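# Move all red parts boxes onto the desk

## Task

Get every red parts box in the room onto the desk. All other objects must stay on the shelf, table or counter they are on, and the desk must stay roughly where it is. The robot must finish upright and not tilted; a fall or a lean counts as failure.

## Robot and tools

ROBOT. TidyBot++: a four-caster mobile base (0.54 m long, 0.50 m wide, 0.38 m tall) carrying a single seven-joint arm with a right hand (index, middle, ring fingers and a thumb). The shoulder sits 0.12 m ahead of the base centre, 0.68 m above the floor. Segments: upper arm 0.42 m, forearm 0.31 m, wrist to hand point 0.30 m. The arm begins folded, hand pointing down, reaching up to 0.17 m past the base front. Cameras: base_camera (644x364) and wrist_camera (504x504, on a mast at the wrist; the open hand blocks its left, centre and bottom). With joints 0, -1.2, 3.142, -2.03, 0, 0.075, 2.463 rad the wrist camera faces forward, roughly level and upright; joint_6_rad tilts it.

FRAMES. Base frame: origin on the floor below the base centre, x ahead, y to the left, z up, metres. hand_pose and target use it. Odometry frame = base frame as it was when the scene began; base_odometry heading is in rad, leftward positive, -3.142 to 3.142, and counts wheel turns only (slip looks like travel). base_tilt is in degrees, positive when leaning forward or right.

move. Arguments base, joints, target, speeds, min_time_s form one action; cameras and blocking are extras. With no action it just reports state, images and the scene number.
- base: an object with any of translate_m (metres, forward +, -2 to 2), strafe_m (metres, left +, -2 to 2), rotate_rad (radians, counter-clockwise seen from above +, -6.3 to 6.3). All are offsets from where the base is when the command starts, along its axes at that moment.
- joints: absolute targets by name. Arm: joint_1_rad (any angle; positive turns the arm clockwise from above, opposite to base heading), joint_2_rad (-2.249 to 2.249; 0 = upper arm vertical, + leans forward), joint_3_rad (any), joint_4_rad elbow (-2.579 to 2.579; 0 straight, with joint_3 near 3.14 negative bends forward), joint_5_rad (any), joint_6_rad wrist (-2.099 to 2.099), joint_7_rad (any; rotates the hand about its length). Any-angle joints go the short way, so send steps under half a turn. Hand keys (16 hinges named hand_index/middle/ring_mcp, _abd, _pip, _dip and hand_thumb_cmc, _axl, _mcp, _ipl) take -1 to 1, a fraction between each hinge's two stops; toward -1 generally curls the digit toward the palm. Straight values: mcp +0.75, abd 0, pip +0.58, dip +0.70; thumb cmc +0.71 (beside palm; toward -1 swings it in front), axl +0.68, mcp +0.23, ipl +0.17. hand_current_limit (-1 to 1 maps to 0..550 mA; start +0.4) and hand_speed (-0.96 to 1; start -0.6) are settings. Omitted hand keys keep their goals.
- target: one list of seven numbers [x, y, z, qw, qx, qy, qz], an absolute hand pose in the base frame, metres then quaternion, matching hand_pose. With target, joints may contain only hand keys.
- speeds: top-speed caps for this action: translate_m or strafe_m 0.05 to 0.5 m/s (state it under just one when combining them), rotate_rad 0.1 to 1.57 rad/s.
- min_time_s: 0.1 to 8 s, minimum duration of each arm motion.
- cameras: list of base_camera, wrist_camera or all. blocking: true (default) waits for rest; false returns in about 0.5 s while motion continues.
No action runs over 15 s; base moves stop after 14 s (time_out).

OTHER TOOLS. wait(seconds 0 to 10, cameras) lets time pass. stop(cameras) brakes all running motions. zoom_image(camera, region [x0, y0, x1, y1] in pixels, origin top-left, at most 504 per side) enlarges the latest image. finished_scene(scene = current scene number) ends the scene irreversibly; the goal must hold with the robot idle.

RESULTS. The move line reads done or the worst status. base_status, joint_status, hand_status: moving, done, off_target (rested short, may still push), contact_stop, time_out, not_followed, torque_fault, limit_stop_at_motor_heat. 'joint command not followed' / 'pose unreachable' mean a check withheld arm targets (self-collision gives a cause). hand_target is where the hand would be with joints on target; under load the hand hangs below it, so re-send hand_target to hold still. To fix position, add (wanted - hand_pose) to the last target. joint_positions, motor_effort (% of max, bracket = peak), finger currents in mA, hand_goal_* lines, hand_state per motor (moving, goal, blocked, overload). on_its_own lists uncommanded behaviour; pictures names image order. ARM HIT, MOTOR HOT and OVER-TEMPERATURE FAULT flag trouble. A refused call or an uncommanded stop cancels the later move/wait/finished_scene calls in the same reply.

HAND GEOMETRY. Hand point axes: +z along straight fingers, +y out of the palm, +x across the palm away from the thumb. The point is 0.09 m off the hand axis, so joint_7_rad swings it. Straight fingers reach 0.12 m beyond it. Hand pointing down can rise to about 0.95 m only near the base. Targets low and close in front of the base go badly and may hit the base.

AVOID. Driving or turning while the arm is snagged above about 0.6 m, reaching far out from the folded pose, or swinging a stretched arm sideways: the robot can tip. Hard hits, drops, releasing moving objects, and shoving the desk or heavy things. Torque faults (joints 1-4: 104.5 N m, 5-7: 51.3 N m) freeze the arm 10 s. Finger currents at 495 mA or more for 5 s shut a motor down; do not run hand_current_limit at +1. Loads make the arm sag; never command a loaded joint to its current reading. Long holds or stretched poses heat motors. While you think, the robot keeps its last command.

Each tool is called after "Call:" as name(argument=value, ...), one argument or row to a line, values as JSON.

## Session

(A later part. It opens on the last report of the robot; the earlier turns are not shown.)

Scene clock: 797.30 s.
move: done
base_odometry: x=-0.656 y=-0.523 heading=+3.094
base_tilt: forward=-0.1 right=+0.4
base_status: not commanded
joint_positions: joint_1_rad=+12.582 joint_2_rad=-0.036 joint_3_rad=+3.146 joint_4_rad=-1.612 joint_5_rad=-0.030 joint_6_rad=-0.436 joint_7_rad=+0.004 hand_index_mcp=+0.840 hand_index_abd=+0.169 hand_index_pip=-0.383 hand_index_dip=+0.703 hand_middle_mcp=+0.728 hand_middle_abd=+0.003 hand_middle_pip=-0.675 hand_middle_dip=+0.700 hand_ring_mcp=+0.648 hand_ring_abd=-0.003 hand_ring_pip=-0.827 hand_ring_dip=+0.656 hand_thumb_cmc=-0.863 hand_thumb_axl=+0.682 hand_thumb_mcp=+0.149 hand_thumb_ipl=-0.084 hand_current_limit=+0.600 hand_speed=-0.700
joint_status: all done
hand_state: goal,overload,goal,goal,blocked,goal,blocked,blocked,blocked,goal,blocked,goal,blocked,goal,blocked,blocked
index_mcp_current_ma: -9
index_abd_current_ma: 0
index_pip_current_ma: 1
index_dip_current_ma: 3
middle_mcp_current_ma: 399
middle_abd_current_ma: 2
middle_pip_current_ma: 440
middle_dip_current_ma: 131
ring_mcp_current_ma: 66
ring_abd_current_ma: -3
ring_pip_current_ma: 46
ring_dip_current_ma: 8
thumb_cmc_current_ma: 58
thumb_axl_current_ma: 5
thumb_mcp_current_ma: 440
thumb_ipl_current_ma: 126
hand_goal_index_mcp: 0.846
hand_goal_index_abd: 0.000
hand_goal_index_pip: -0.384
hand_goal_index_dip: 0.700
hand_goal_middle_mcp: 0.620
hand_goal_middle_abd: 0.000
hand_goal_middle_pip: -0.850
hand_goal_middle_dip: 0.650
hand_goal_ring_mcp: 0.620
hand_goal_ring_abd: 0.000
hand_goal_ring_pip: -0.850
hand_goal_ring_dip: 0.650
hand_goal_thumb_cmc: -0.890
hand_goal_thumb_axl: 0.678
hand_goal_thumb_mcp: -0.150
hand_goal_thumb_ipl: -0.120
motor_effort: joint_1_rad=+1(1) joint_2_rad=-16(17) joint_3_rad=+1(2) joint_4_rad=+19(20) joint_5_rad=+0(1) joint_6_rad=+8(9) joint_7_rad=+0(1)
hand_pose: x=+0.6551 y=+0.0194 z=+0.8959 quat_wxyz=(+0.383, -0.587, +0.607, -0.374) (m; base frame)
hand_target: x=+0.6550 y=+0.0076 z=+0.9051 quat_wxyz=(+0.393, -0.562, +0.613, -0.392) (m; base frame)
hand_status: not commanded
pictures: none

Call:
move(
  joints={"joint_2_rad": -0.06, "joint_4_rad": -1.652, "joint_6_rad": -0.373},
)

Call:
move(
  joints={"joint_2_rad": -0.06, "joint_4_rad": -1.662, "joint_6_rad": -0.363},
  cameras=["wrist_camera"],
)

Scene clock: 801.97 s.
move: done
base_odometry: x=-0.656 y=-0.523 heading=+3.094
base_tilt: forward=+0.0 right=+0.5
base_status: not commanded
joint_positions: joint_1_rad=+12.582 joint_2_rad=-0.037 joint_3_rad=+3.146 joint_4_rad=-1.617 joint_5_rad=-0.030 joint_6_rad=-0.423 joint_7_rad=+0.004 hand_index_mcp=+0.840 hand_index_abd=+0.169 hand_index_pip=-0.383 hand_index_dip=+0.703 hand_middle_mcp=+0.728 hand_middle_abd=+0.003 hand_middle_pip=-0.676 hand_middle_dip=+0.700 hand_ring_mcp=+0.648 hand_ring_abd=-0.003 hand_ring_pip=-0.828 hand_ring_dip=+0.656 hand_thumb_cmc=-0.864 hand_thumb_axl=+0.682 hand_thumb_mcp=+0.149 hand_thumb_ipl=-0.084 hand_current_limit=+0.600 hand_speed=-0.700
joint_status: all done
hand_state: goal,overload,goal,goal,blocked,goal,blocked,blocked,blocked,goal,blocked,goal,blocked,goal,blocked,blocked
index_mcp_current_ma: -9
index_abd_current_ma: 0
index_pip_current_ma: 1
index_dip_current_ma: 3
middle_mcp_current_ma: 399
middle_abd_current_ma: 2
middle_pip_current_ma: 440
middle_dip_current_ma: 131
ring_mcp_current_ma: 65
ring_abd_current_ma: -3
ring_pip_current_ma: 44
ring_dip_current_ma: 8
thumb_cmc_current_ma: 56
thumb_axl_current_ma: 5
thumb_mcp_current_ma: 440
thumb_ipl_current_ma: 127
hand_goal_index_mcp: 0.846
hand_goal_index_abd: 0.000
hand_goal_index_pip: -0.384
hand_goal_index_dip: 0.700
hand_goal_middle_mcp: 0.620
hand_goal_middle_abd: 0.000
hand_goal_middle_pip: -0.850
hand_goal_middle_dip: 0.650
hand_goal_ring_mcp: 0.620
hand_goal_ring_abd: 0.000
hand_goal_ring_pip: -0.850
hand_goal_ring_dip: 0.650
hand_goal_thumb_cmc: -0.890
hand_goal_thumb_axl: 0.678
hand_goal_thumb_mcp: -0.150
hand_goal_thumb_ipl: -0.120
motor_effort: joint_1_rad=+1(1) joint_2_rad=-17(17) joint_3_rad=+1(2) joint_4_rad=+18(19) joint_5_rad=+0(1) joint_6_rad=+8(9) joint_7_rad=+0(1)
hand_pose: x=+0.6564 y=+0.0192 z=+0.8964 quat_wxyz=(+0.385, -0.585, +0.606, -0.377) (m; base frame)
hand_target: x=+0.6549 y=+0.0076 z=+0.9019 quat_wxyz=(+0.393, -0.562, +0.613, -0.392) (m; base frame)
hand_status: not commanded
pictures: none

Scene clock: 802.50 s.
move: done
base_odometry: x=-0.656 y=-0.523 heading=+3.094
base_tilt: forward=-0.1 right=+0.4
base_status: not commanded
joint_positions: joint_1_rad=+12.582 joint_2_rad=-0.038 joint_3_rad=+3.146 joint_4_rad=-1.624 joint_5_rad=-0.030 joint_6_rad=-0.410 joint_7_rad=+0.004 hand_index_mcp=+0.840 hand_index_abd=+0.169 hand_index_pip=-0.383 hand_index_dip=+0.703 hand_middle_mcp=+0.728 hand_middle_abd=+0.003 hand_middle_pip=-0.677 hand_middle_dip=+0.700 hand_ring_mcp=+0.648 hand_ring_abd=-0.003 hand_ring_pip=-0.828 hand_ring_dip=+0.656 hand_thumb_cmc=-0.865 hand_thumb_axl=+0.682 hand_thumb_mcp=+0.149 hand_thumb_ipl=-0.083 hand_current_limit=+0.600 hand_speed=-0.700
joint_status: all done
hand_state: goal,overload,goal,goal,blocked,goal,blocked,blocked,blocked,goal,blocked,goal,blocked,goal,blocked,blocked
index_mcp_current_ma: -9
index_abd_current_ma: 0
index_pip_current_ma: 1
index_dip_current_ma: 3
middle_mcp_current_ma: 399
middle_abd_current_ma: 2
middle_pip_current_ma: 440
middle_dip_current_ma: 131
ring_mcp_current_ma: 65
ring_abd_current_ma: -3
ring_pip_current_ma: 43
ring_dip_current_ma: 8
thumb_cmc_current_ma: 53
thumb_axl_current_ma: 5
thumb_mcp_current_ma: 440
thumb_ipl_current_ma: 129
hand_goal_index_mcp: 0.846
hand_goal_index_abd: 0.000
hand_goal_index_pip: -0.384
hand_goal_index_dip: 0.700
hand_goal_middle_mcp: 0.620
hand_goal_middle_abd: 0.000
hand_goal_middle_pip: -0.850
hand_goal_middle_dip: 0.650
hand_goal_ring_mcp: 0.620
hand_goal_ring_abd: 0.000
hand_goal_ring_pip: -0.850
hand_goal_ring_dip: 0.650
hand_goal_thumb_cmc: -0.890
hand_goal_thumb_axl: 0.678
hand_goal_thumb_mcp: -0.150
hand_goal_thumb_ipl: -0.120
motor_effort: joint_1_rad=+1(1) joint_2_rad=-16(17) joint_3_rad=+2(2) joint_4_rad=+18(19) joint_5_rad=+0(1) joint_6_rad=+7(9) joint_7_rad=+0(0)
hand_pose: x=+0.6572 y=+0.0192 z=+0.8966 quat_wxyz=(+0.388, -0.584, +0.605, -0.379) (m; base frame)
hand_target: x=+0.6549 y=+0.0077 z=+0.8988 quat_wxyz=(+0.393, -0.562, +0.613, -0.392) (m; base frame)
hand_status: not commanded
pictures: wrist_camera

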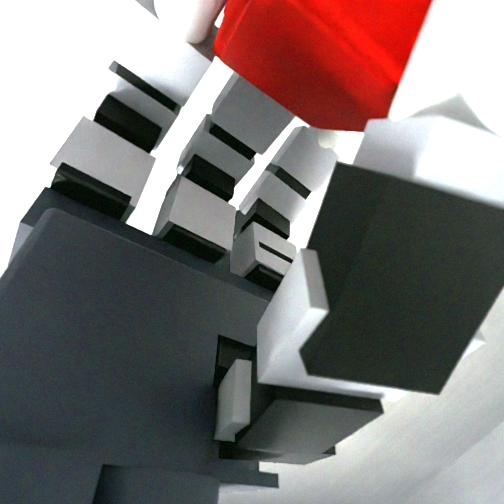

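Landed. Release.

Call:
move(
  joints={"hand_speed": -0.8, "hand_thumb_mcp": 0.175, "hand_thumb_ipl": -0.08, "hand_middle_mcp": 0.74, "hand_ring_mcp": 0.72, "hand_middle_pip": -0.655, "hand_ring_pip": -0.70, "hand_middle_dip": 0.7, "hand_ring_dip": 0.7},
)

Call:
move(
  joints={"hand_thumb_mcp": 0.40, "hand_thumb_ipl": -0.30, "hand_middle_mcp": 0.84, "hand_ring_mcp": 0.84, "hand_middle_pip": -0.38, "hand_ring_pip": -0.38},
)

Call:
move(
  joints={"joint_2_rad": -0.06, "joint_4_rad": -1.45, "joint_6_rad": -0.6},
  cameras=["wrist_camera"],
)

Call:
move(
  joints={"joint_2_rad": -0.1, "joint_4_rad": -1.05, "joint_6_rad": -1.0},
)

Call:
move(
  base={"translate_m": -0.45},
  speeds={"translate_m": 0.35},
  joints={"joint_2_rad": -1.0, "joint_4_rad": -1.75, "joint_6_rad": -0.5, "joint_7_rad": 1.25, "hand_speed": 0.2, "hand_current_limit": 0.4, "hand_index_mcp": 1, "hand_index_pip": 1, "hand_index_dip": 1, "hand_middle_mcp": 1, "hand_middle_pip": 1, "hand_middle_dip": 1, "hand_ring_mcp": 1, "hand_ring_pip": 1, "hand_ring_dip": 1, "hand_thumb_cmc": 1, "hand_thumb_mcp": 0.9, "hand_thumb_ipl": 0.168},
)

Call:
move(
  joints={"joint_1_rad": 12.35, "joint_7_rad": 2.46},
  cameras=["all"],
)

Scene clock: 813.77 s.
move: done
base_odometry: x=-0.656 y=-0.523 heading=+3.094
base_tilt: forward=+0.0 right=+0.5
base_status: not commanded
joint_positions: joint_1_rad=+12.582 joint_2_rad=-0.038 joint_3_rad=+3.146 joint_4_rad=-1.628 joint_5_rad=-0.030 joint_6_rad=-0.410 joint_7_rad=+0.004 hand_index_mcp=+0.840 hand_index_abd=+0.169 hand_index_pip=-0.383 hand_index_dip=+0.703 hand_middle_mcp=+0.735 hand_middle_abd=+0.003 hand_middle_pip=-0.655 hand_middle_dip=+0.703 hand_ring_mcp=+0.705 hand_ring_abd=-0.003 hand_ring_pip=-0.702 hand_ring_dip=+0.698 hand_thumb_cmc=-0.881 hand_thumb_axl=+0.681 hand_thumb_mcp=+0.172 hand_thumb_ipl=-0.078 hand_current_limit=+0.600 hand_speed=-0.800
joint_status: all done
hand_state: goal,overload,goal,goal,goal,goal,goal,goal,goal,goal,goal,goal,goal,goal,goal,goal
index_mcp_current_ma: -9
index_abd_current_ma: 0
index_pip_current_ma: 1
index_dip_current_ma: 3
middle_mcp_current_ma: -6
middle_abd_current_ma: 2
middle_pip_current_ma: 0
middle_dip_current_ma: 4
ring_mcp_current_ma: -29
ring_abd_current_ma: -2
ring_pip_current_ma: -2
ring_dip_current_ma: -2
thumb_cmc_current_ma: 13
thumb_axl_current_ma: 3
thumb_mcp_current_ma: -5
thumb_ipl_current_ma: 3
hand_goal_index_mcp: 0.846
hand_goal_index_abd: 0.000
hand_goal_index_pip: -0.384
hand_goal_index_dip: 0.700
hand_goal_middle_mcp: 0.740
hand_goal_middle_abd: 0.000
hand_goal_middle_pip: -0.654
hand_goal_middle_dip: 0.700
hand_goal_ring_mcp: 0.720
hand_goal_ring_abd: 0.000
hand_goal_ring_pip: -0.700
hand_goal_ring_dip: 0.700
hand_goal_thumb_cmc: -0.890
hand_goal_thumb_axl: 0.678
hand_goal_thumb_mcp: 0.176
hand_goal_thumb_ipl: -0.080
motor_effort: joint_1_rad=+1(1) joint_2_rad=-17(17) joint_3_rad=+2(2) joint_4_rad=+19(19) joint_5_rad=+0(1) joint_6_rad=+7(9) joint_7_rad=+0(1)
hand_pose: x=+0.6564 y=+0.0192 z=+0.8944 quat_wxyz=(+0.387, -0.584, +0.605, -0.378) (m; base frame)
hand_target: x=+0.6549 y=+0.0077 z=+0.8988 quat_wxyz=(+0.393, -0.562, +0.613, -0.392) (m; base frame)
hand_status: not commanded
pictures: none

Scene clock: 814.67 s.
move: done
base_odometry: x=-0.656 y=-0.523 heading=+3.094
base_tilt: forward=-0.1 right=+0.4
base_status: not commanded
joint_positions: joint_1_rad=+12.582 joint_2_rad=-0.038 joint_3_rad=+3.146 joint_4_rad=-1.628 joint_5_rad=-0.030 joint_6_rad=-0.410 joint_7_rad=+0.004 hand_index_mcp=+0.840 hand_index_abd=+0.169 hand_index_pip=-0.383 hand_index_dip=+0.703 hand_middle_mcp=+0.820 hand_middle_abd=+0.003 hand_middle_pip=-0.383 hand_middle_dip=+0.703 hand_ring_mcp=+0.822 hand_ring_abd=-0.003 hand_ring_pip=-0.384 hand_ring_dip=+0.698 hand_thumb_cmc=-0.881 hand_thumb_axl=+0.680 hand_thumb_mcp=+0.394 hand_thumb_ipl=-0.298 hand_current_limit=+0.600 hand_speed=-0.800
joint_status: all done
hand_state: goal,overload,goal,goal,goal,goal,goal,goal,goal,goal,goal,goal,goal,goal,goal,goal
index_mcp_current_ma: -9
index_abd_current_ma: 0
index_pip_current_ma: 1
index_dip_current_ma: 3
middle_mcp_current_ma: -41
middle_abd_current_ma: 2
middle_pip_current_ma: -4
middle_dip_current_ma: 3
ring_mcp_current_ma: -37
ring_abd_current_ma: -2
ring_pip_current_ma: -4
ring_dip_current_ma: -2
thumb_cmc_current_ma: 13
thumb_axl_current_ma: 2
thumb_mcp_current_ma: -10
thumb_ipl_current_ma: 3
hand_goal_index_mcp: 0.846
hand_goal_index_abd: 0.000
hand_goal_index_pip: -0.384
hand_goal_index_dip: 0.700
hand_goal_middle_mcp: 0.840
hand_goal_middle_abd: 0.000
hand_goal_middle_pip: -0.380
hand_goal_middle_dip: 0.700
hand_goal_ring_mcp: 0.840
hand_goal_ring_abd: 0.000
hand_goal_ring_pip: -0.380
hand_goal_ring_dip: 0.700
hand_goal_thumb_cmc: -0.890
hand_goal_thumb_axl: 0.678
hand_goal_thumb_mcp: 0.400
hand_goal_thumb_ipl: -0.300
motor_effort: joint_1_rad=+0(1) joint_2_rad=-16(18) joint_3_rad=+2(2) joint_4_rad=+19(19) joint_5_rad=+0(1) joint_6_rad=+7(9) joint_7_rad=+0(1)
hand_pose: x=+0.6564 y=+0.0192 z=+0.8944 quat_wxyz=(+0.387, -0.584, +0.605, -0.378) (m; base frame)
hand_target: x=+0.6549 y=+0.0077 z=+0.8988 quat_wxyz=(+0.393, -0.562, +0.613, -0.392) (m; base frame)
hand_status: not commanded
pictures: none

Scene clock: 815.90 s.
move: done
base_odometry: x=-0.656 y=-0.523 heading=+3.094
base_tilt: forward=-0.1 right=+0.4
base_status: not commanded
joint_positions: joint_1_rad=+12.582 joint_2_rad=-0.039 joint_3_rad=+3.146 joint_4_rad=-1.492 joint_5_rad=-0.030 joint_6_rad=-0.543 joint_7_rad=+0.004 hand_index_mcp=+0.840 hand_index_abd=+0.169 hand_index_pip=-0.383 hand_index_dip=+0.703 hand_middle_mcp=+0.820 hand_middle_abd=+0.003 hand_middle_pip=-0.383 hand_middle_dip=+0.703 hand_ring_mcp=+0.822 hand_ring_abd=-0.003 hand_ring_pip=-0.384 hand_ring_dip=+0.698 hand_thumb_cmc=-0.882 hand_thumb_axl=+0.680 hand_thumb_mcp=+0.394 hand_thumb_ipl=-0.298 hand_current_limit=+0.600 hand_speed=-0.800
joint_status: all done
hand_state: goal,overload,goal,goal,goal,goal,goal,goal,goal,goal,goal,goal,goal,goal,goal,goal
index_mcp_current_ma: -9
index_abd_current_ma: 0
index_pip_current_ma: 1
index_dip_current_ma: 3
middle_mcp_current_ma: -41
middle_abd_current_ma: 2
middle_pip_current_ma: -4
middle_dip_current_ma: 3
ring_mcp_current_ma: -37
ring_abd_current_ma: -2
ring_pip_current_ma: -4
ring_dip_current_ma: -2
thumb_cmc_current_ma: 13
thumb_axl_current_ma: 2
thumb_mcp_current_ma: -10
thumb_ipl_current_ma: 3
hand_goal_index_mcp: 0.846
hand_goal_index_abd: 0.000
hand_goal_index_pip: -0.384
hand_goal_index_dip: 0.700
hand_goal_middle_mcp: 0.840
hand_goal_middle_abd: 0.000
hand_goal_middle_pip: -0.380
hand_goal_middle_dip: 0.700
hand_goal_ring_mcp: 0.840
hand_goal_ring_abd: 0.000
hand_goal_ring_pip: -0.380
hand_goal_ring_dip: 0.700
hand_goal_thumb_cmc: -0.890
hand_goal_thumb_axl: 0.678
hand_goal_thumb_mcp: 0.400
hand_goal_thumb_ipl: -0.300
motor_effort: joint_1_rad=+1(1) joint_2_rad=-17(18) joint_3_rad=+2(2) joint_4_rad=+19(20) joint_5_rad=+1(1) joint_6_rad=+8(9) joint_7_rad=+1(1)
hand_pose: x=+0.6547 y=+0.0201 z=+0.9379 quat_wxyz=(+0.388, -0.585, +0.604, -0.378) (m; base frame)
hand_target: x=+0.6451 y=+0.0069 z=+0.9590 quat_wxyz=(+0.385, -0.566, +0.619, -0.385) (m; base frame)
hand_status: not commanded
pictures: wrist_camera

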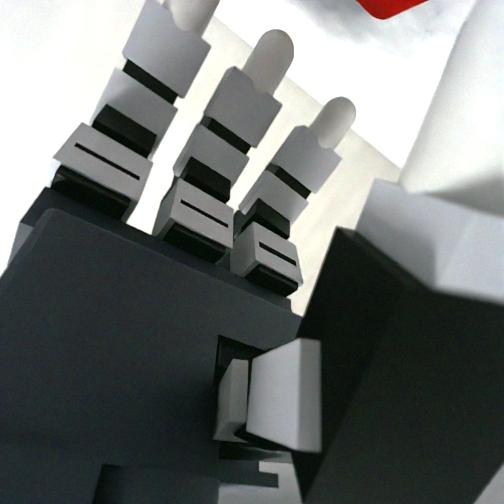

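Scene clock: 817.77 s.
move: done
base_odometry: x=-0.656 y=-0.523 heading=+3.094
base_tilt: forward=-0.1 right=+0.4
base_status: not commanded
joint_positions: joint_1_rad=+12.582 joint_2_rad=-0.081 joint_3_rad=+3.146 joint_4_rad=-1.091 joint_5_rad=-0.030 joint_6_rad=-0.943 joint_7_rad=+0.004 hand_index_mcp=+0.840 hand_index_abd=+0.169 hand_index_pip=-0.383 hand_index_dip=+0.703 hand_middle_mcp=+0.820 hand_middle_abd=+0.003 hand_middle_pip=-0.383 hand_middle_dip=+0.703 hand_ring_mcp=+0.822 hand_ring_abd=-0.003 hand_ring_pip=-0.384 hand_ring_dip=+0.698 hand_thumb_cmc=-0.882 hand_thumb_axl=+0.680 hand_thumb_mcp=+0.395 hand_thumb_ipl=-0.298 hand_current_limit=+0.600 hand_speed=-0.800
joint_status: all done
hand_state: goal,overload,goal,goal,goal,goal,goal,goal,goal,goal,goal,goal,goal,goal,goal,goal
index_mcp_current_ma: -9
index_abd_current_ma: 0
index_pip_current_ma: 1
index_dip_current_ma: 3
middle_mcp_current_ma: -41
middle_abd_current_ma: 2
middle_pip_current_ma: -4
middle_dip_current_ma: 3
ring_mcp_current_ma: -37
ring_abd_current_ma: -2
ring_pip_current_ma: -4
ring_dip_current_ma: -2
thumb_cmc_current_ma: 13
thumb_axl_current_ma: 2
thumb_mcp_current_ma: -9
thumb_ipl_current_ma: 3
hand_goal_index_mcp: 0.846
hand_goal_index_abd: 0.000
hand_goal_index_pip: -0.384
hand_goal_index_dip: 0.700
hand_goal_middle_mcp: 0.840
hand_goal_middle_abd: 0.000
hand_goal_middle_pip: -0.380
hand_goal_middle_dip: 0.700
hand_goal_ring_mcp: 0.840
hand_goal_ring_abd: 0.000
hand_goal_ring_pip: -0.380
hand_goal_ring_dip: 0.700
hand_goal_thumb_cmc: -0.890
hand_goal_thumb_axl: 0.678
hand_goal_thumb_mcp: 0.400
hand_goal_thumb_ipl: -0.300
motor_effort: joint_1_rad=+1(1) joint_2_rad=-14(18) joint_3_rad=+1(2) joint_4_rad=+17(20) joint_5_rad=+0(1) joint_6_rad=+8(10) joint_7_rad=+0(1)
hand_pose: x=+0.5994 y=+0.0231 z=+1.0774 quat_wxyz=(+0.402, -0.581, +0.591, -0.390) (m; base frame)
hand_target: x=+0.5827 y=+0.0078 z=+1.0939 quat_wxyz=(+0.396, -0.555, +0.614, -0.398) (m; base frame)
hand_status: not commanded
pictures: none

Scene clock: 820.37 s.
move: done
base_odometry: x=-0.206 y=-0.545 heading=+3.095
base_tilt: forward=-0.1 right=+0.5
base_status: done
joint_positions: joint_1_rad=+12.582 joint_2_rad=-1.007 joint_3_rad=+3.146 joint_4_rad=-1.717 joint_5_rad=-0.030 joint_6_rad=-0.556 joint_7_rad=+1.177 hand_index_mcp=+0.995 hand_index_abd=+0.225 hand_index_pip=+0.998 hand_index_dip=+0.997 hand_middle_mcp=+0.995 hand_middle_abd=+0.002 hand_middle_pip=+0.998 hand_middle_dip=+0.997 hand_ring_mcp=+0.995 hand_ring_abd=+0.000 hand_ring_pip=+0.997 hand_ring_dip=+0.998 hand_thumb_cmc=+0.987 hand_thumb_axl=+0.680 hand_thumb_mcp=+0.898 hand_thumb_ipl=+0.166 hand_current_limit=+0.400 hand_speed=+0.200
joint_status: all done
hand_state: goal,overload,goal,goal,goal,goal,goal,goal,goal,goal,goal,goal,goal,goal,goal,goal
index_mcp_current_ma: -6
index_abd_current_ma: 0
index_pip_current_ma: -2
index_dip_current_ma: -3
middle_mcp_current_ma: -7
middle_abd_current_ma: 2
middle_pip_current_ma: -2
middle_dip_current_ma: -3
ring_mcp_current_ma: -6
ring_abd_current_ma: 0
ring_pip_current_ma: -2
ring_dip_current_ma: -2
thumb_cmc_current_ma: -23
thumb_axl_current_ma: 2
thumb_mcp_current_ma: -2
thumb_ipl_current_ma: -3
hand_goal_index_mcp: 1.000
hand_goal_index_abd: 0.000
hand_goal_index_pip: 1.000
hand_goal_index_dip: 1.000
hand_goal_middle_mcp: 1.000
hand_goal_middle_abd: 0.000
hand_goal_middle_pip: 1.000
hand_goal_middle_dip: 1.000
hand_goal_ring_mcp: 1.000
hand_goal_ring_abd: 0.000
hand_goal_ring_pip: 1.000
hand_goal_ring_dip: 1.000
hand_goal_thumb_cmc: 1.000
hand_goal_thumb_axl: 0.678
hand_goal_thumb_mcp: 0.900
hand_goal_thumb_ipl: 0.168
motor_effort: joint_1_rad=+1(2) joint_2_rad=+15(20) joint_3_rad=+2(4) joint_4_rad=+14(19) joint_5_rad=+0(1) joint_6_rad=+9(10) joint_7_rad=+0(1)
hand_pose: x=+0.2721 y=-0.0667 z=+1.1831 quat_wxyz=(+0.166, -0.578, +0.123, -0.789) (m; base frame)
hand_target: x=+0.2768 y=-0.0814 z=+1.1893 quat_wxyz=(+0.106, -0.576, +0.102, -0.804) (m; base frame)
hand_status: not commanded
pictures: none

Scene clock: 822.30 s.
move: done
base_odometry: x=-0.206 y=-0.545 heading=+3.095
base_tilt: forward=-0.1 right=+0.4
base_status: not commanded
joint_positions: joint_1_rad=+12.374 joint_2_rad=-1.007 joint_3_rad=+3.146 joint_4_rad=-1.717 joint_5_rad=-0.030 joint_6_rad=-0.555 joint_7_rad=+2.387 hand_index_mcp=+1.000 hand_index_abd=+0.289 hand_index_pip=+0.999 hand_index_dip=+0.997 hand_middle_mcp=+1.000 hand_middle_abd=+0.002 hand_middle_pip=+0.999 hand_middle_dip=+0.997 hand_ring_mcp=+1.000 hand_ring_abd=+0.001 hand_ring_pip=+0.999 hand_ring_dip=+0.998 hand_thumb_cmc=+1.000 hand_thumb_axl=+0.679 hand_thumb_mcp=+0.898 hand_thumb_ipl=+0.166 hand_current_limit=+0.400 hand_speed=+0.200
joint_status: all done
hand_state: goal,overload,goal,goal,goal,goal,goal,goal,goal,goal,goal,goal,goal,goal,goal,goal
index_mcp_current_ma: 0
index_abd_current_ma: 0
index_pip_current_ma: -1
index_dip_current_ma: -3
middle_mcp_current_ma: 0
middle_abd_current_ma: 2
middle_pip_current_ma: -1
middle_dip_current_ma: -3
ring_mcp_current_ma: 0
ring_abd_current_ma: 0
ring_pip_current_ma: -1
ring_dip_current_ma: -2
thumb_cmc_current_ma: 0
thumb_axl_current_ma: 0
thumb_mcp_current_ma: -2
thumb_ipl_current_ma: -3
hand_goal_index_mcp: 1.000
hand_goal_index_abd: 0.000
hand_goal_index_pip: 1.000
hand_goal_index_dip: 1.000
hand_goal_middle_mcp: 1.000
hand_goal_middle_abd: 0.000
hand_goal_middle_pip: 1.000
hand_goal_middle_dip: 1.000
hand_goal_ring_mcp: 1.000
hand_goal_ring_abd: 0.000
hand_goal_ring_pip: 1.000
hand_goal_ring_dip: 1.000
hand_goal_thumb_cmc: 1.000
hand_goal_thumb_axl: 0.678
hand_goal_thumb_mcp: 0.900
hand_goal_thumb_ipl: 0.168
motor_effort: joint_1_rad=+1(1) joint_2_rad=+15(16) joint_3_rad=+3(3) joint_4_rad=+15(15) joint_5_rad=+1(1) joint_6_rad=+8(9) joint_7_rad=+0(1)
hand_pose: x=+0.2547 y=-0.0470 z=+1.2784 quat_wxyz=(-0.233, -0.519, -0.283, -0.772) (m; base frame)
hand_target: x=+0.2604 y=-0.0427 z=+1.2843 quat_wxyz=(-0.277, -0.497, -0.308, -0.762) (m; base frame)
hand_status: not commanded
pictures: base_camera, wrist_camera

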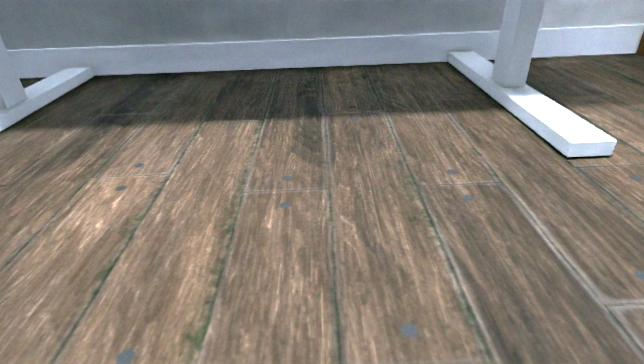

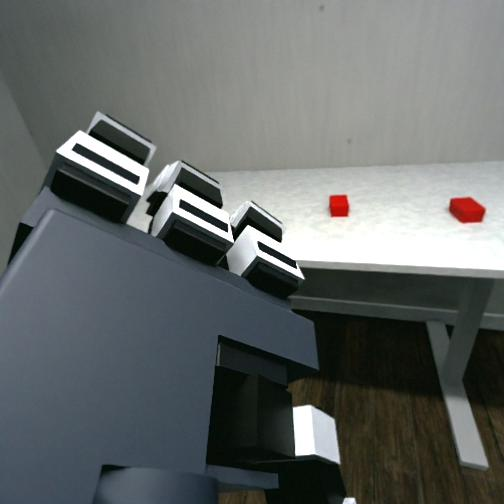

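Call:
move(
  joints={"joint_1_rad": 10.6, "joint_2_rad": -1.2, "joint_4_rad": -2.03, "joint_6_rad": -0.3},
  cameras=["wrist_camera"],
)

Call:
move(
  joints={"joint_1_rad": 10.1},
  cameras=["wrist_camera"],
)

Call:
move(
  joints={"joint_1_rad": 9.4},
  cameras=["wrist_camera"],
)

Scene clock: 834.00 s.
move: done
base_odometry: x=-0.206 y=-0.545 heading=+3.095
base_tilt: forward=+0.0 right=+0.5
base_status: not commanded
joint_positions: joint_1_rad=+10.625 joint_2_rad=-1.187 joint_3_rad=+3.146 joint_4_rad=-1.996 joint_5_rad=-0.030 joint_6_rad=-0.356 joint_7_rad=+2.389 hand_index_mcp=+1.000 hand_index_abd=+0.289 hand_index_pip=+0.999 hand_index_dip=+0.997 hand_middle_mcp=+1.000 hand_middle_abd=+0.002 hand_middle_pip=+0.999 hand_middle_dip=+0.997 hand_ring_mcp=+1.000 hand_ring_abd=+0.001 hand_ring_pip=+0.999 hand_ring_dip=+0.998 hand_thumb_cmc=+1.000 hand_thumb_axl=+0.679 hand_thumb_mcp=+0.898 hand_thumb_ipl=+0.166 hand_current_limit=+0.400 hand_speed=+0.200
joint_status: all done
hand_state: goal,overload,goal,goal,goal,goal,goal,goal,goal,goal,goal,goal,goal,goal,goal,goal
index_mcp_current_ma: 0
index_abd_current_ma: 0
index_pip_current_ma: -1
index_dip_current_ma: -3
middle_mcp_current_ma: 0
middle_abd_current_ma: 2
middle_pip_current_ma: -1
middle_dip_current_ma: -3
ring_mcp_current_ma: 0
ring_abd_current_ma: 0
ring_pip_current_ma: -1
ring_dip_current_ma: -2
thumb_cmc_current_ma: 0
thumb_axl_current_ma: 0
thumb_mcp_current_ma: -2
thumb_ipl_current_ma: -3
hand_goal_index_mcp: 1.000
hand_goal_index_abd: 0.000
hand_goal_index_pip: 1.000
hand_goal_index_dip: 1.000
hand_goal_middle_mcp: 1.000
hand_goal_middle_abd: 0.000
hand_goal_middle_pip: 1.000
hand_goal_middle_dip: 1.000
hand_goal_ring_mcp: 1.000
hand_goal_ring_abd: 0.000
hand_goal_ring_pip: 1.000
hand_goal_ring_dip: 1.000
hand_goal_thumb_cmc: 1.000
hand_goal_thumb_axl: 0.678
hand_goal_thumb_mcp: 0.900
hand_goal_thumb_ipl: 0.168
motor_effort: joint_1_rad=+1(2) joint_2_rad=+17(18) joint_3_rad=+2(3) joint_4_rad=+15(16) joint_5_rad=-1(1) joint_6_rad=+8(10) joint_7_rad=+0(1)
hand_pose: x=+0.1523 y=+0.1174 z=+1.2164 quat_wxyz=(+0.458, -0.110, -0.539, -0.699) (m; base frame)
hand_target: x=+0.1499 y=+0.1098 z=+1.2228 quat_wxyz=(+0.425, -0.074, -0.530, -0.730) (m; base frame)
hand_status: not commanded
pictures: wrist_camera

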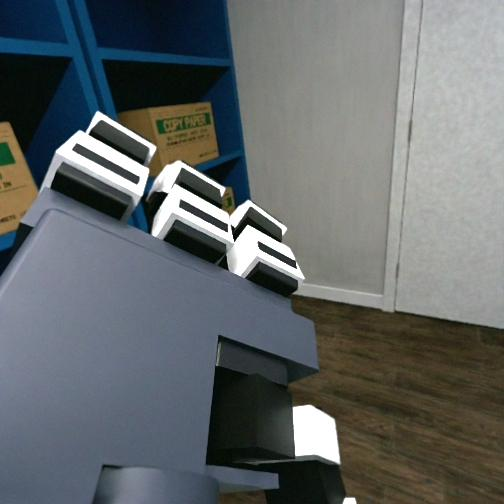

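Scene clock: 835.70 s.
move: done
base_odometry: x=-0.206 y=-0.545 heading=+3.095
base_tilt: forward=-0.1 right=+0.5
base_status: not commanded
joint_positions: joint_1_rad=+10.125 joint_2_rad=-1.187 joint_3_rad=+3.146 joint_4_rad=-1.996 joint_5_rad=-0.030 joint_6_rad=-0.355 joint_7_rad=+2.389 hand_index_mcp=+1.000 hand_index_abd=+0.289 hand_index_pip=+0.999 hand_index_dip=+0.997 hand_middle_mcp=+1.000 hand_middle_abd=+0.002 hand_middle_pip=+0.999 hand_middle_dip=+0.997 hand_ring_mcp=+1.000 hand_ring_abd=+0.001 hand_ring_pip=+0.999 hand_ring_dip=+0.998 hand_thumb_cmc=+1.000 hand_thumb_axl=+0.679 hand_thumb_mcp=+0.898 hand_thumb_ipl=+0.166 hand_current_limit=+0.400 hand_speed=+0.200
joint_status: all done
hand_state: goal,overload,goal,goal,goal,goal,goal,goal,goal,goal,goal,goal,goal,goal,goal,goal
index_mcp_current_ma: 0
index_abd_current_ma: 0
index_pip_current_ma: -1
index_dip_current_ma: -3
middle_mcp_current_ma: 0
middle_abd_current_ma: 2
middle_pip_current_ma: -1
middle_dip_current_ma: -3
ring_mcp_current_ma: 0
ring_abd_current_ma: 0
ring_pip_current_ma: -1
ring_dip_current_ma: -2
thumb_cmc_current_ma: 0
thumb_axl_current_ma: 0
thumb_mcp_current_ma: -2
thumb_ipl_current_ma: -3
hand_goal_index_mcp: 1.000
hand_goal_index_abd: 0.000
hand_goal_index_pip: 1.000
hand_goal_index_dip: 1.000
hand_goal_middle_mcp: 1.000
hand_goal_middle_abd: 0.000
hand_goal_middle_pip: 1.000
hand_goal_middle_dip: 1.000
hand_goal_ring_mcp: 1.000
hand_goal_ring_abd: 0.000
hand_goal_ring_pip: 1.000
hand_goal_ring_dip: 1.000
hand_goal_thumb_cmc: 1.000
hand_goal_thumb_axl: 0.678
hand_goal_thumb_mcp: 0.900
hand_goal_thumb_ipl: 0.168
motor_effort: joint_1_rad=+1(2) joint_2_rad=+17(18) joint_3_rad=+2(3) joint_4_rad=+15(15) joint_5_rad=+0(1) joint_6_rad=+7(9) joint_7_rad=+0(1)
hand_pose: x=+0.0921 y=+0.1188 z=+1.2166 quat_wxyz=(+0.616, +0.027, -0.549, -0.564) (m; base frame)
hand_target: x=+0.0935 y=+0.1112 z=+1.2228 quat_wxyz=(+0.592, +0.060, -0.532, -0.602) (m; base frame)
hand_status: not commanded
pictures: wrist_camera

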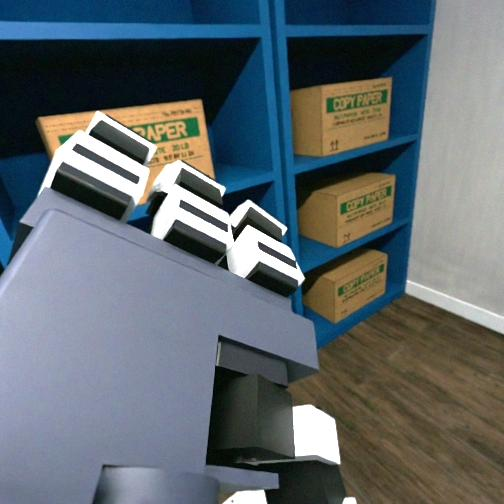

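Scene clock: 837.67 s.
move: done
base_odometry: x=-0.207 y=-0.545 heading=+3.095
base_tilt: forward=-0.1 right=+0.4
base_status: not commanded
joint_positions: joint_1_rad=+9.425 joint_2_rad=-1.187 joint_3_rad=+3.146 joint_4_rad=-1.996 joint_5_rad=-0.030 joint_6_rad=-0.355 joint_7_rad=+2.389 hand_index_mcp=+1.000 hand_index_abd=+0.289 hand_index_pip=+0.999 hand_index_dip=+0.997 hand_middle_mcp=+1.000 hand_middle_abd=+0.002 hand_middle_pip=+0.999 hand_middle_dip=+0.997 hand_ring_mcp=+1.000 hand_ring_abd=+0.001 hand_ring_pip=+0.999 hand_ring_dip=+0.998 hand_thumb_cmc=+1.000 hand_thumb_axl=+0.679 hand_thumb_mcp=+0.898 hand_thumb_ipl=+0.166 hand_current_limit=+0.400 hand_speed=+0.200
joint_status: all done
hand_state: goal,overload,goal,goal,goal,goal,goal,goal,goal,goal,goal,goal,goal,goal,goal,goal
index_mcp_current_ma: 0
index_abd_current_ma: 0
index_pip_current_ma: -1
index_dip_current_ma: -3
middle_mcp_current_ma: 0
middle_abd_current_ma: 2
middle_pip_current_ma: -1
middle_dip_current_ma: -3
ring_mcp_current_ma: 0
ring_abd_current_ma: 0
ring_pip_current_ma: -1
ring_dip_current_ma: -2
thumb_cmc_current_ma: 0
thumb_axl_current_ma: 0
thumb_mcp_current_ma: -2
thumb_ipl_current_ma: -3
hand_goal_index_mcp: 1.000
hand_goal_index_abd: 0.000
hand_goal_index_pip: 1.000
hand_goal_index_dip: 1.000
hand_goal_middle_mcp: 1.000
hand_goal_middle_abd: 0.000
hand_goal_middle_pip: 1.000
hand_goal_middle_dip: 1.000
hand_goal_ring_mcp: 1.000
hand_goal_ring_abd: 0.000
hand_goal_ring_pip: 1.000
hand_goal_ring_dip: 1.000
hand_goal_thumb_cmc: 1.000
hand_goal_thumb_axl: 0.678
hand_goal_thumb_mcp: 0.900
hand_goal_thumb_ipl: 0.168
motor_effort: joint_1_rad=+0(2) joint_2_rad=+16(18) joint_3_rad=+2(3) joint_4_rad=+15(15) joint_5_rad=+0(1) joint_6_rad=+9(9) joint_7_rad=+0(1)
hand_pose: x=+0.0221 y=+0.0736 z=+1.2166 quat_wxyz=(+0.772, +0.213, -0.506, -0.318) (m; base frame)
hand_target: x=+0.0279 y=+0.0686 z=+1.2228 quat_wxyz=(+0.763, +0.238, -0.479, -0.363) (m; base frame)
hand_status: not commanded
pictures: wrist_camera

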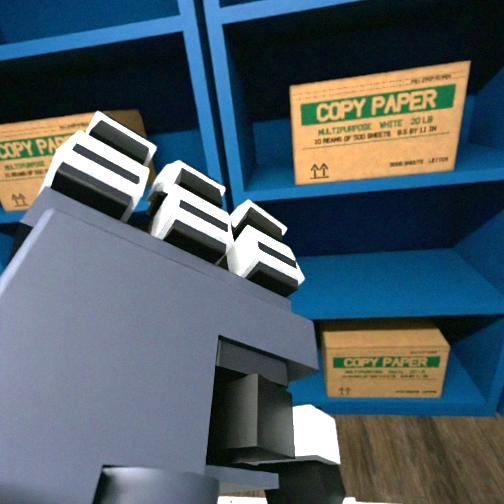

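Call:
finished_scene(
  scene=3,
)

The scene is finished: the task was done.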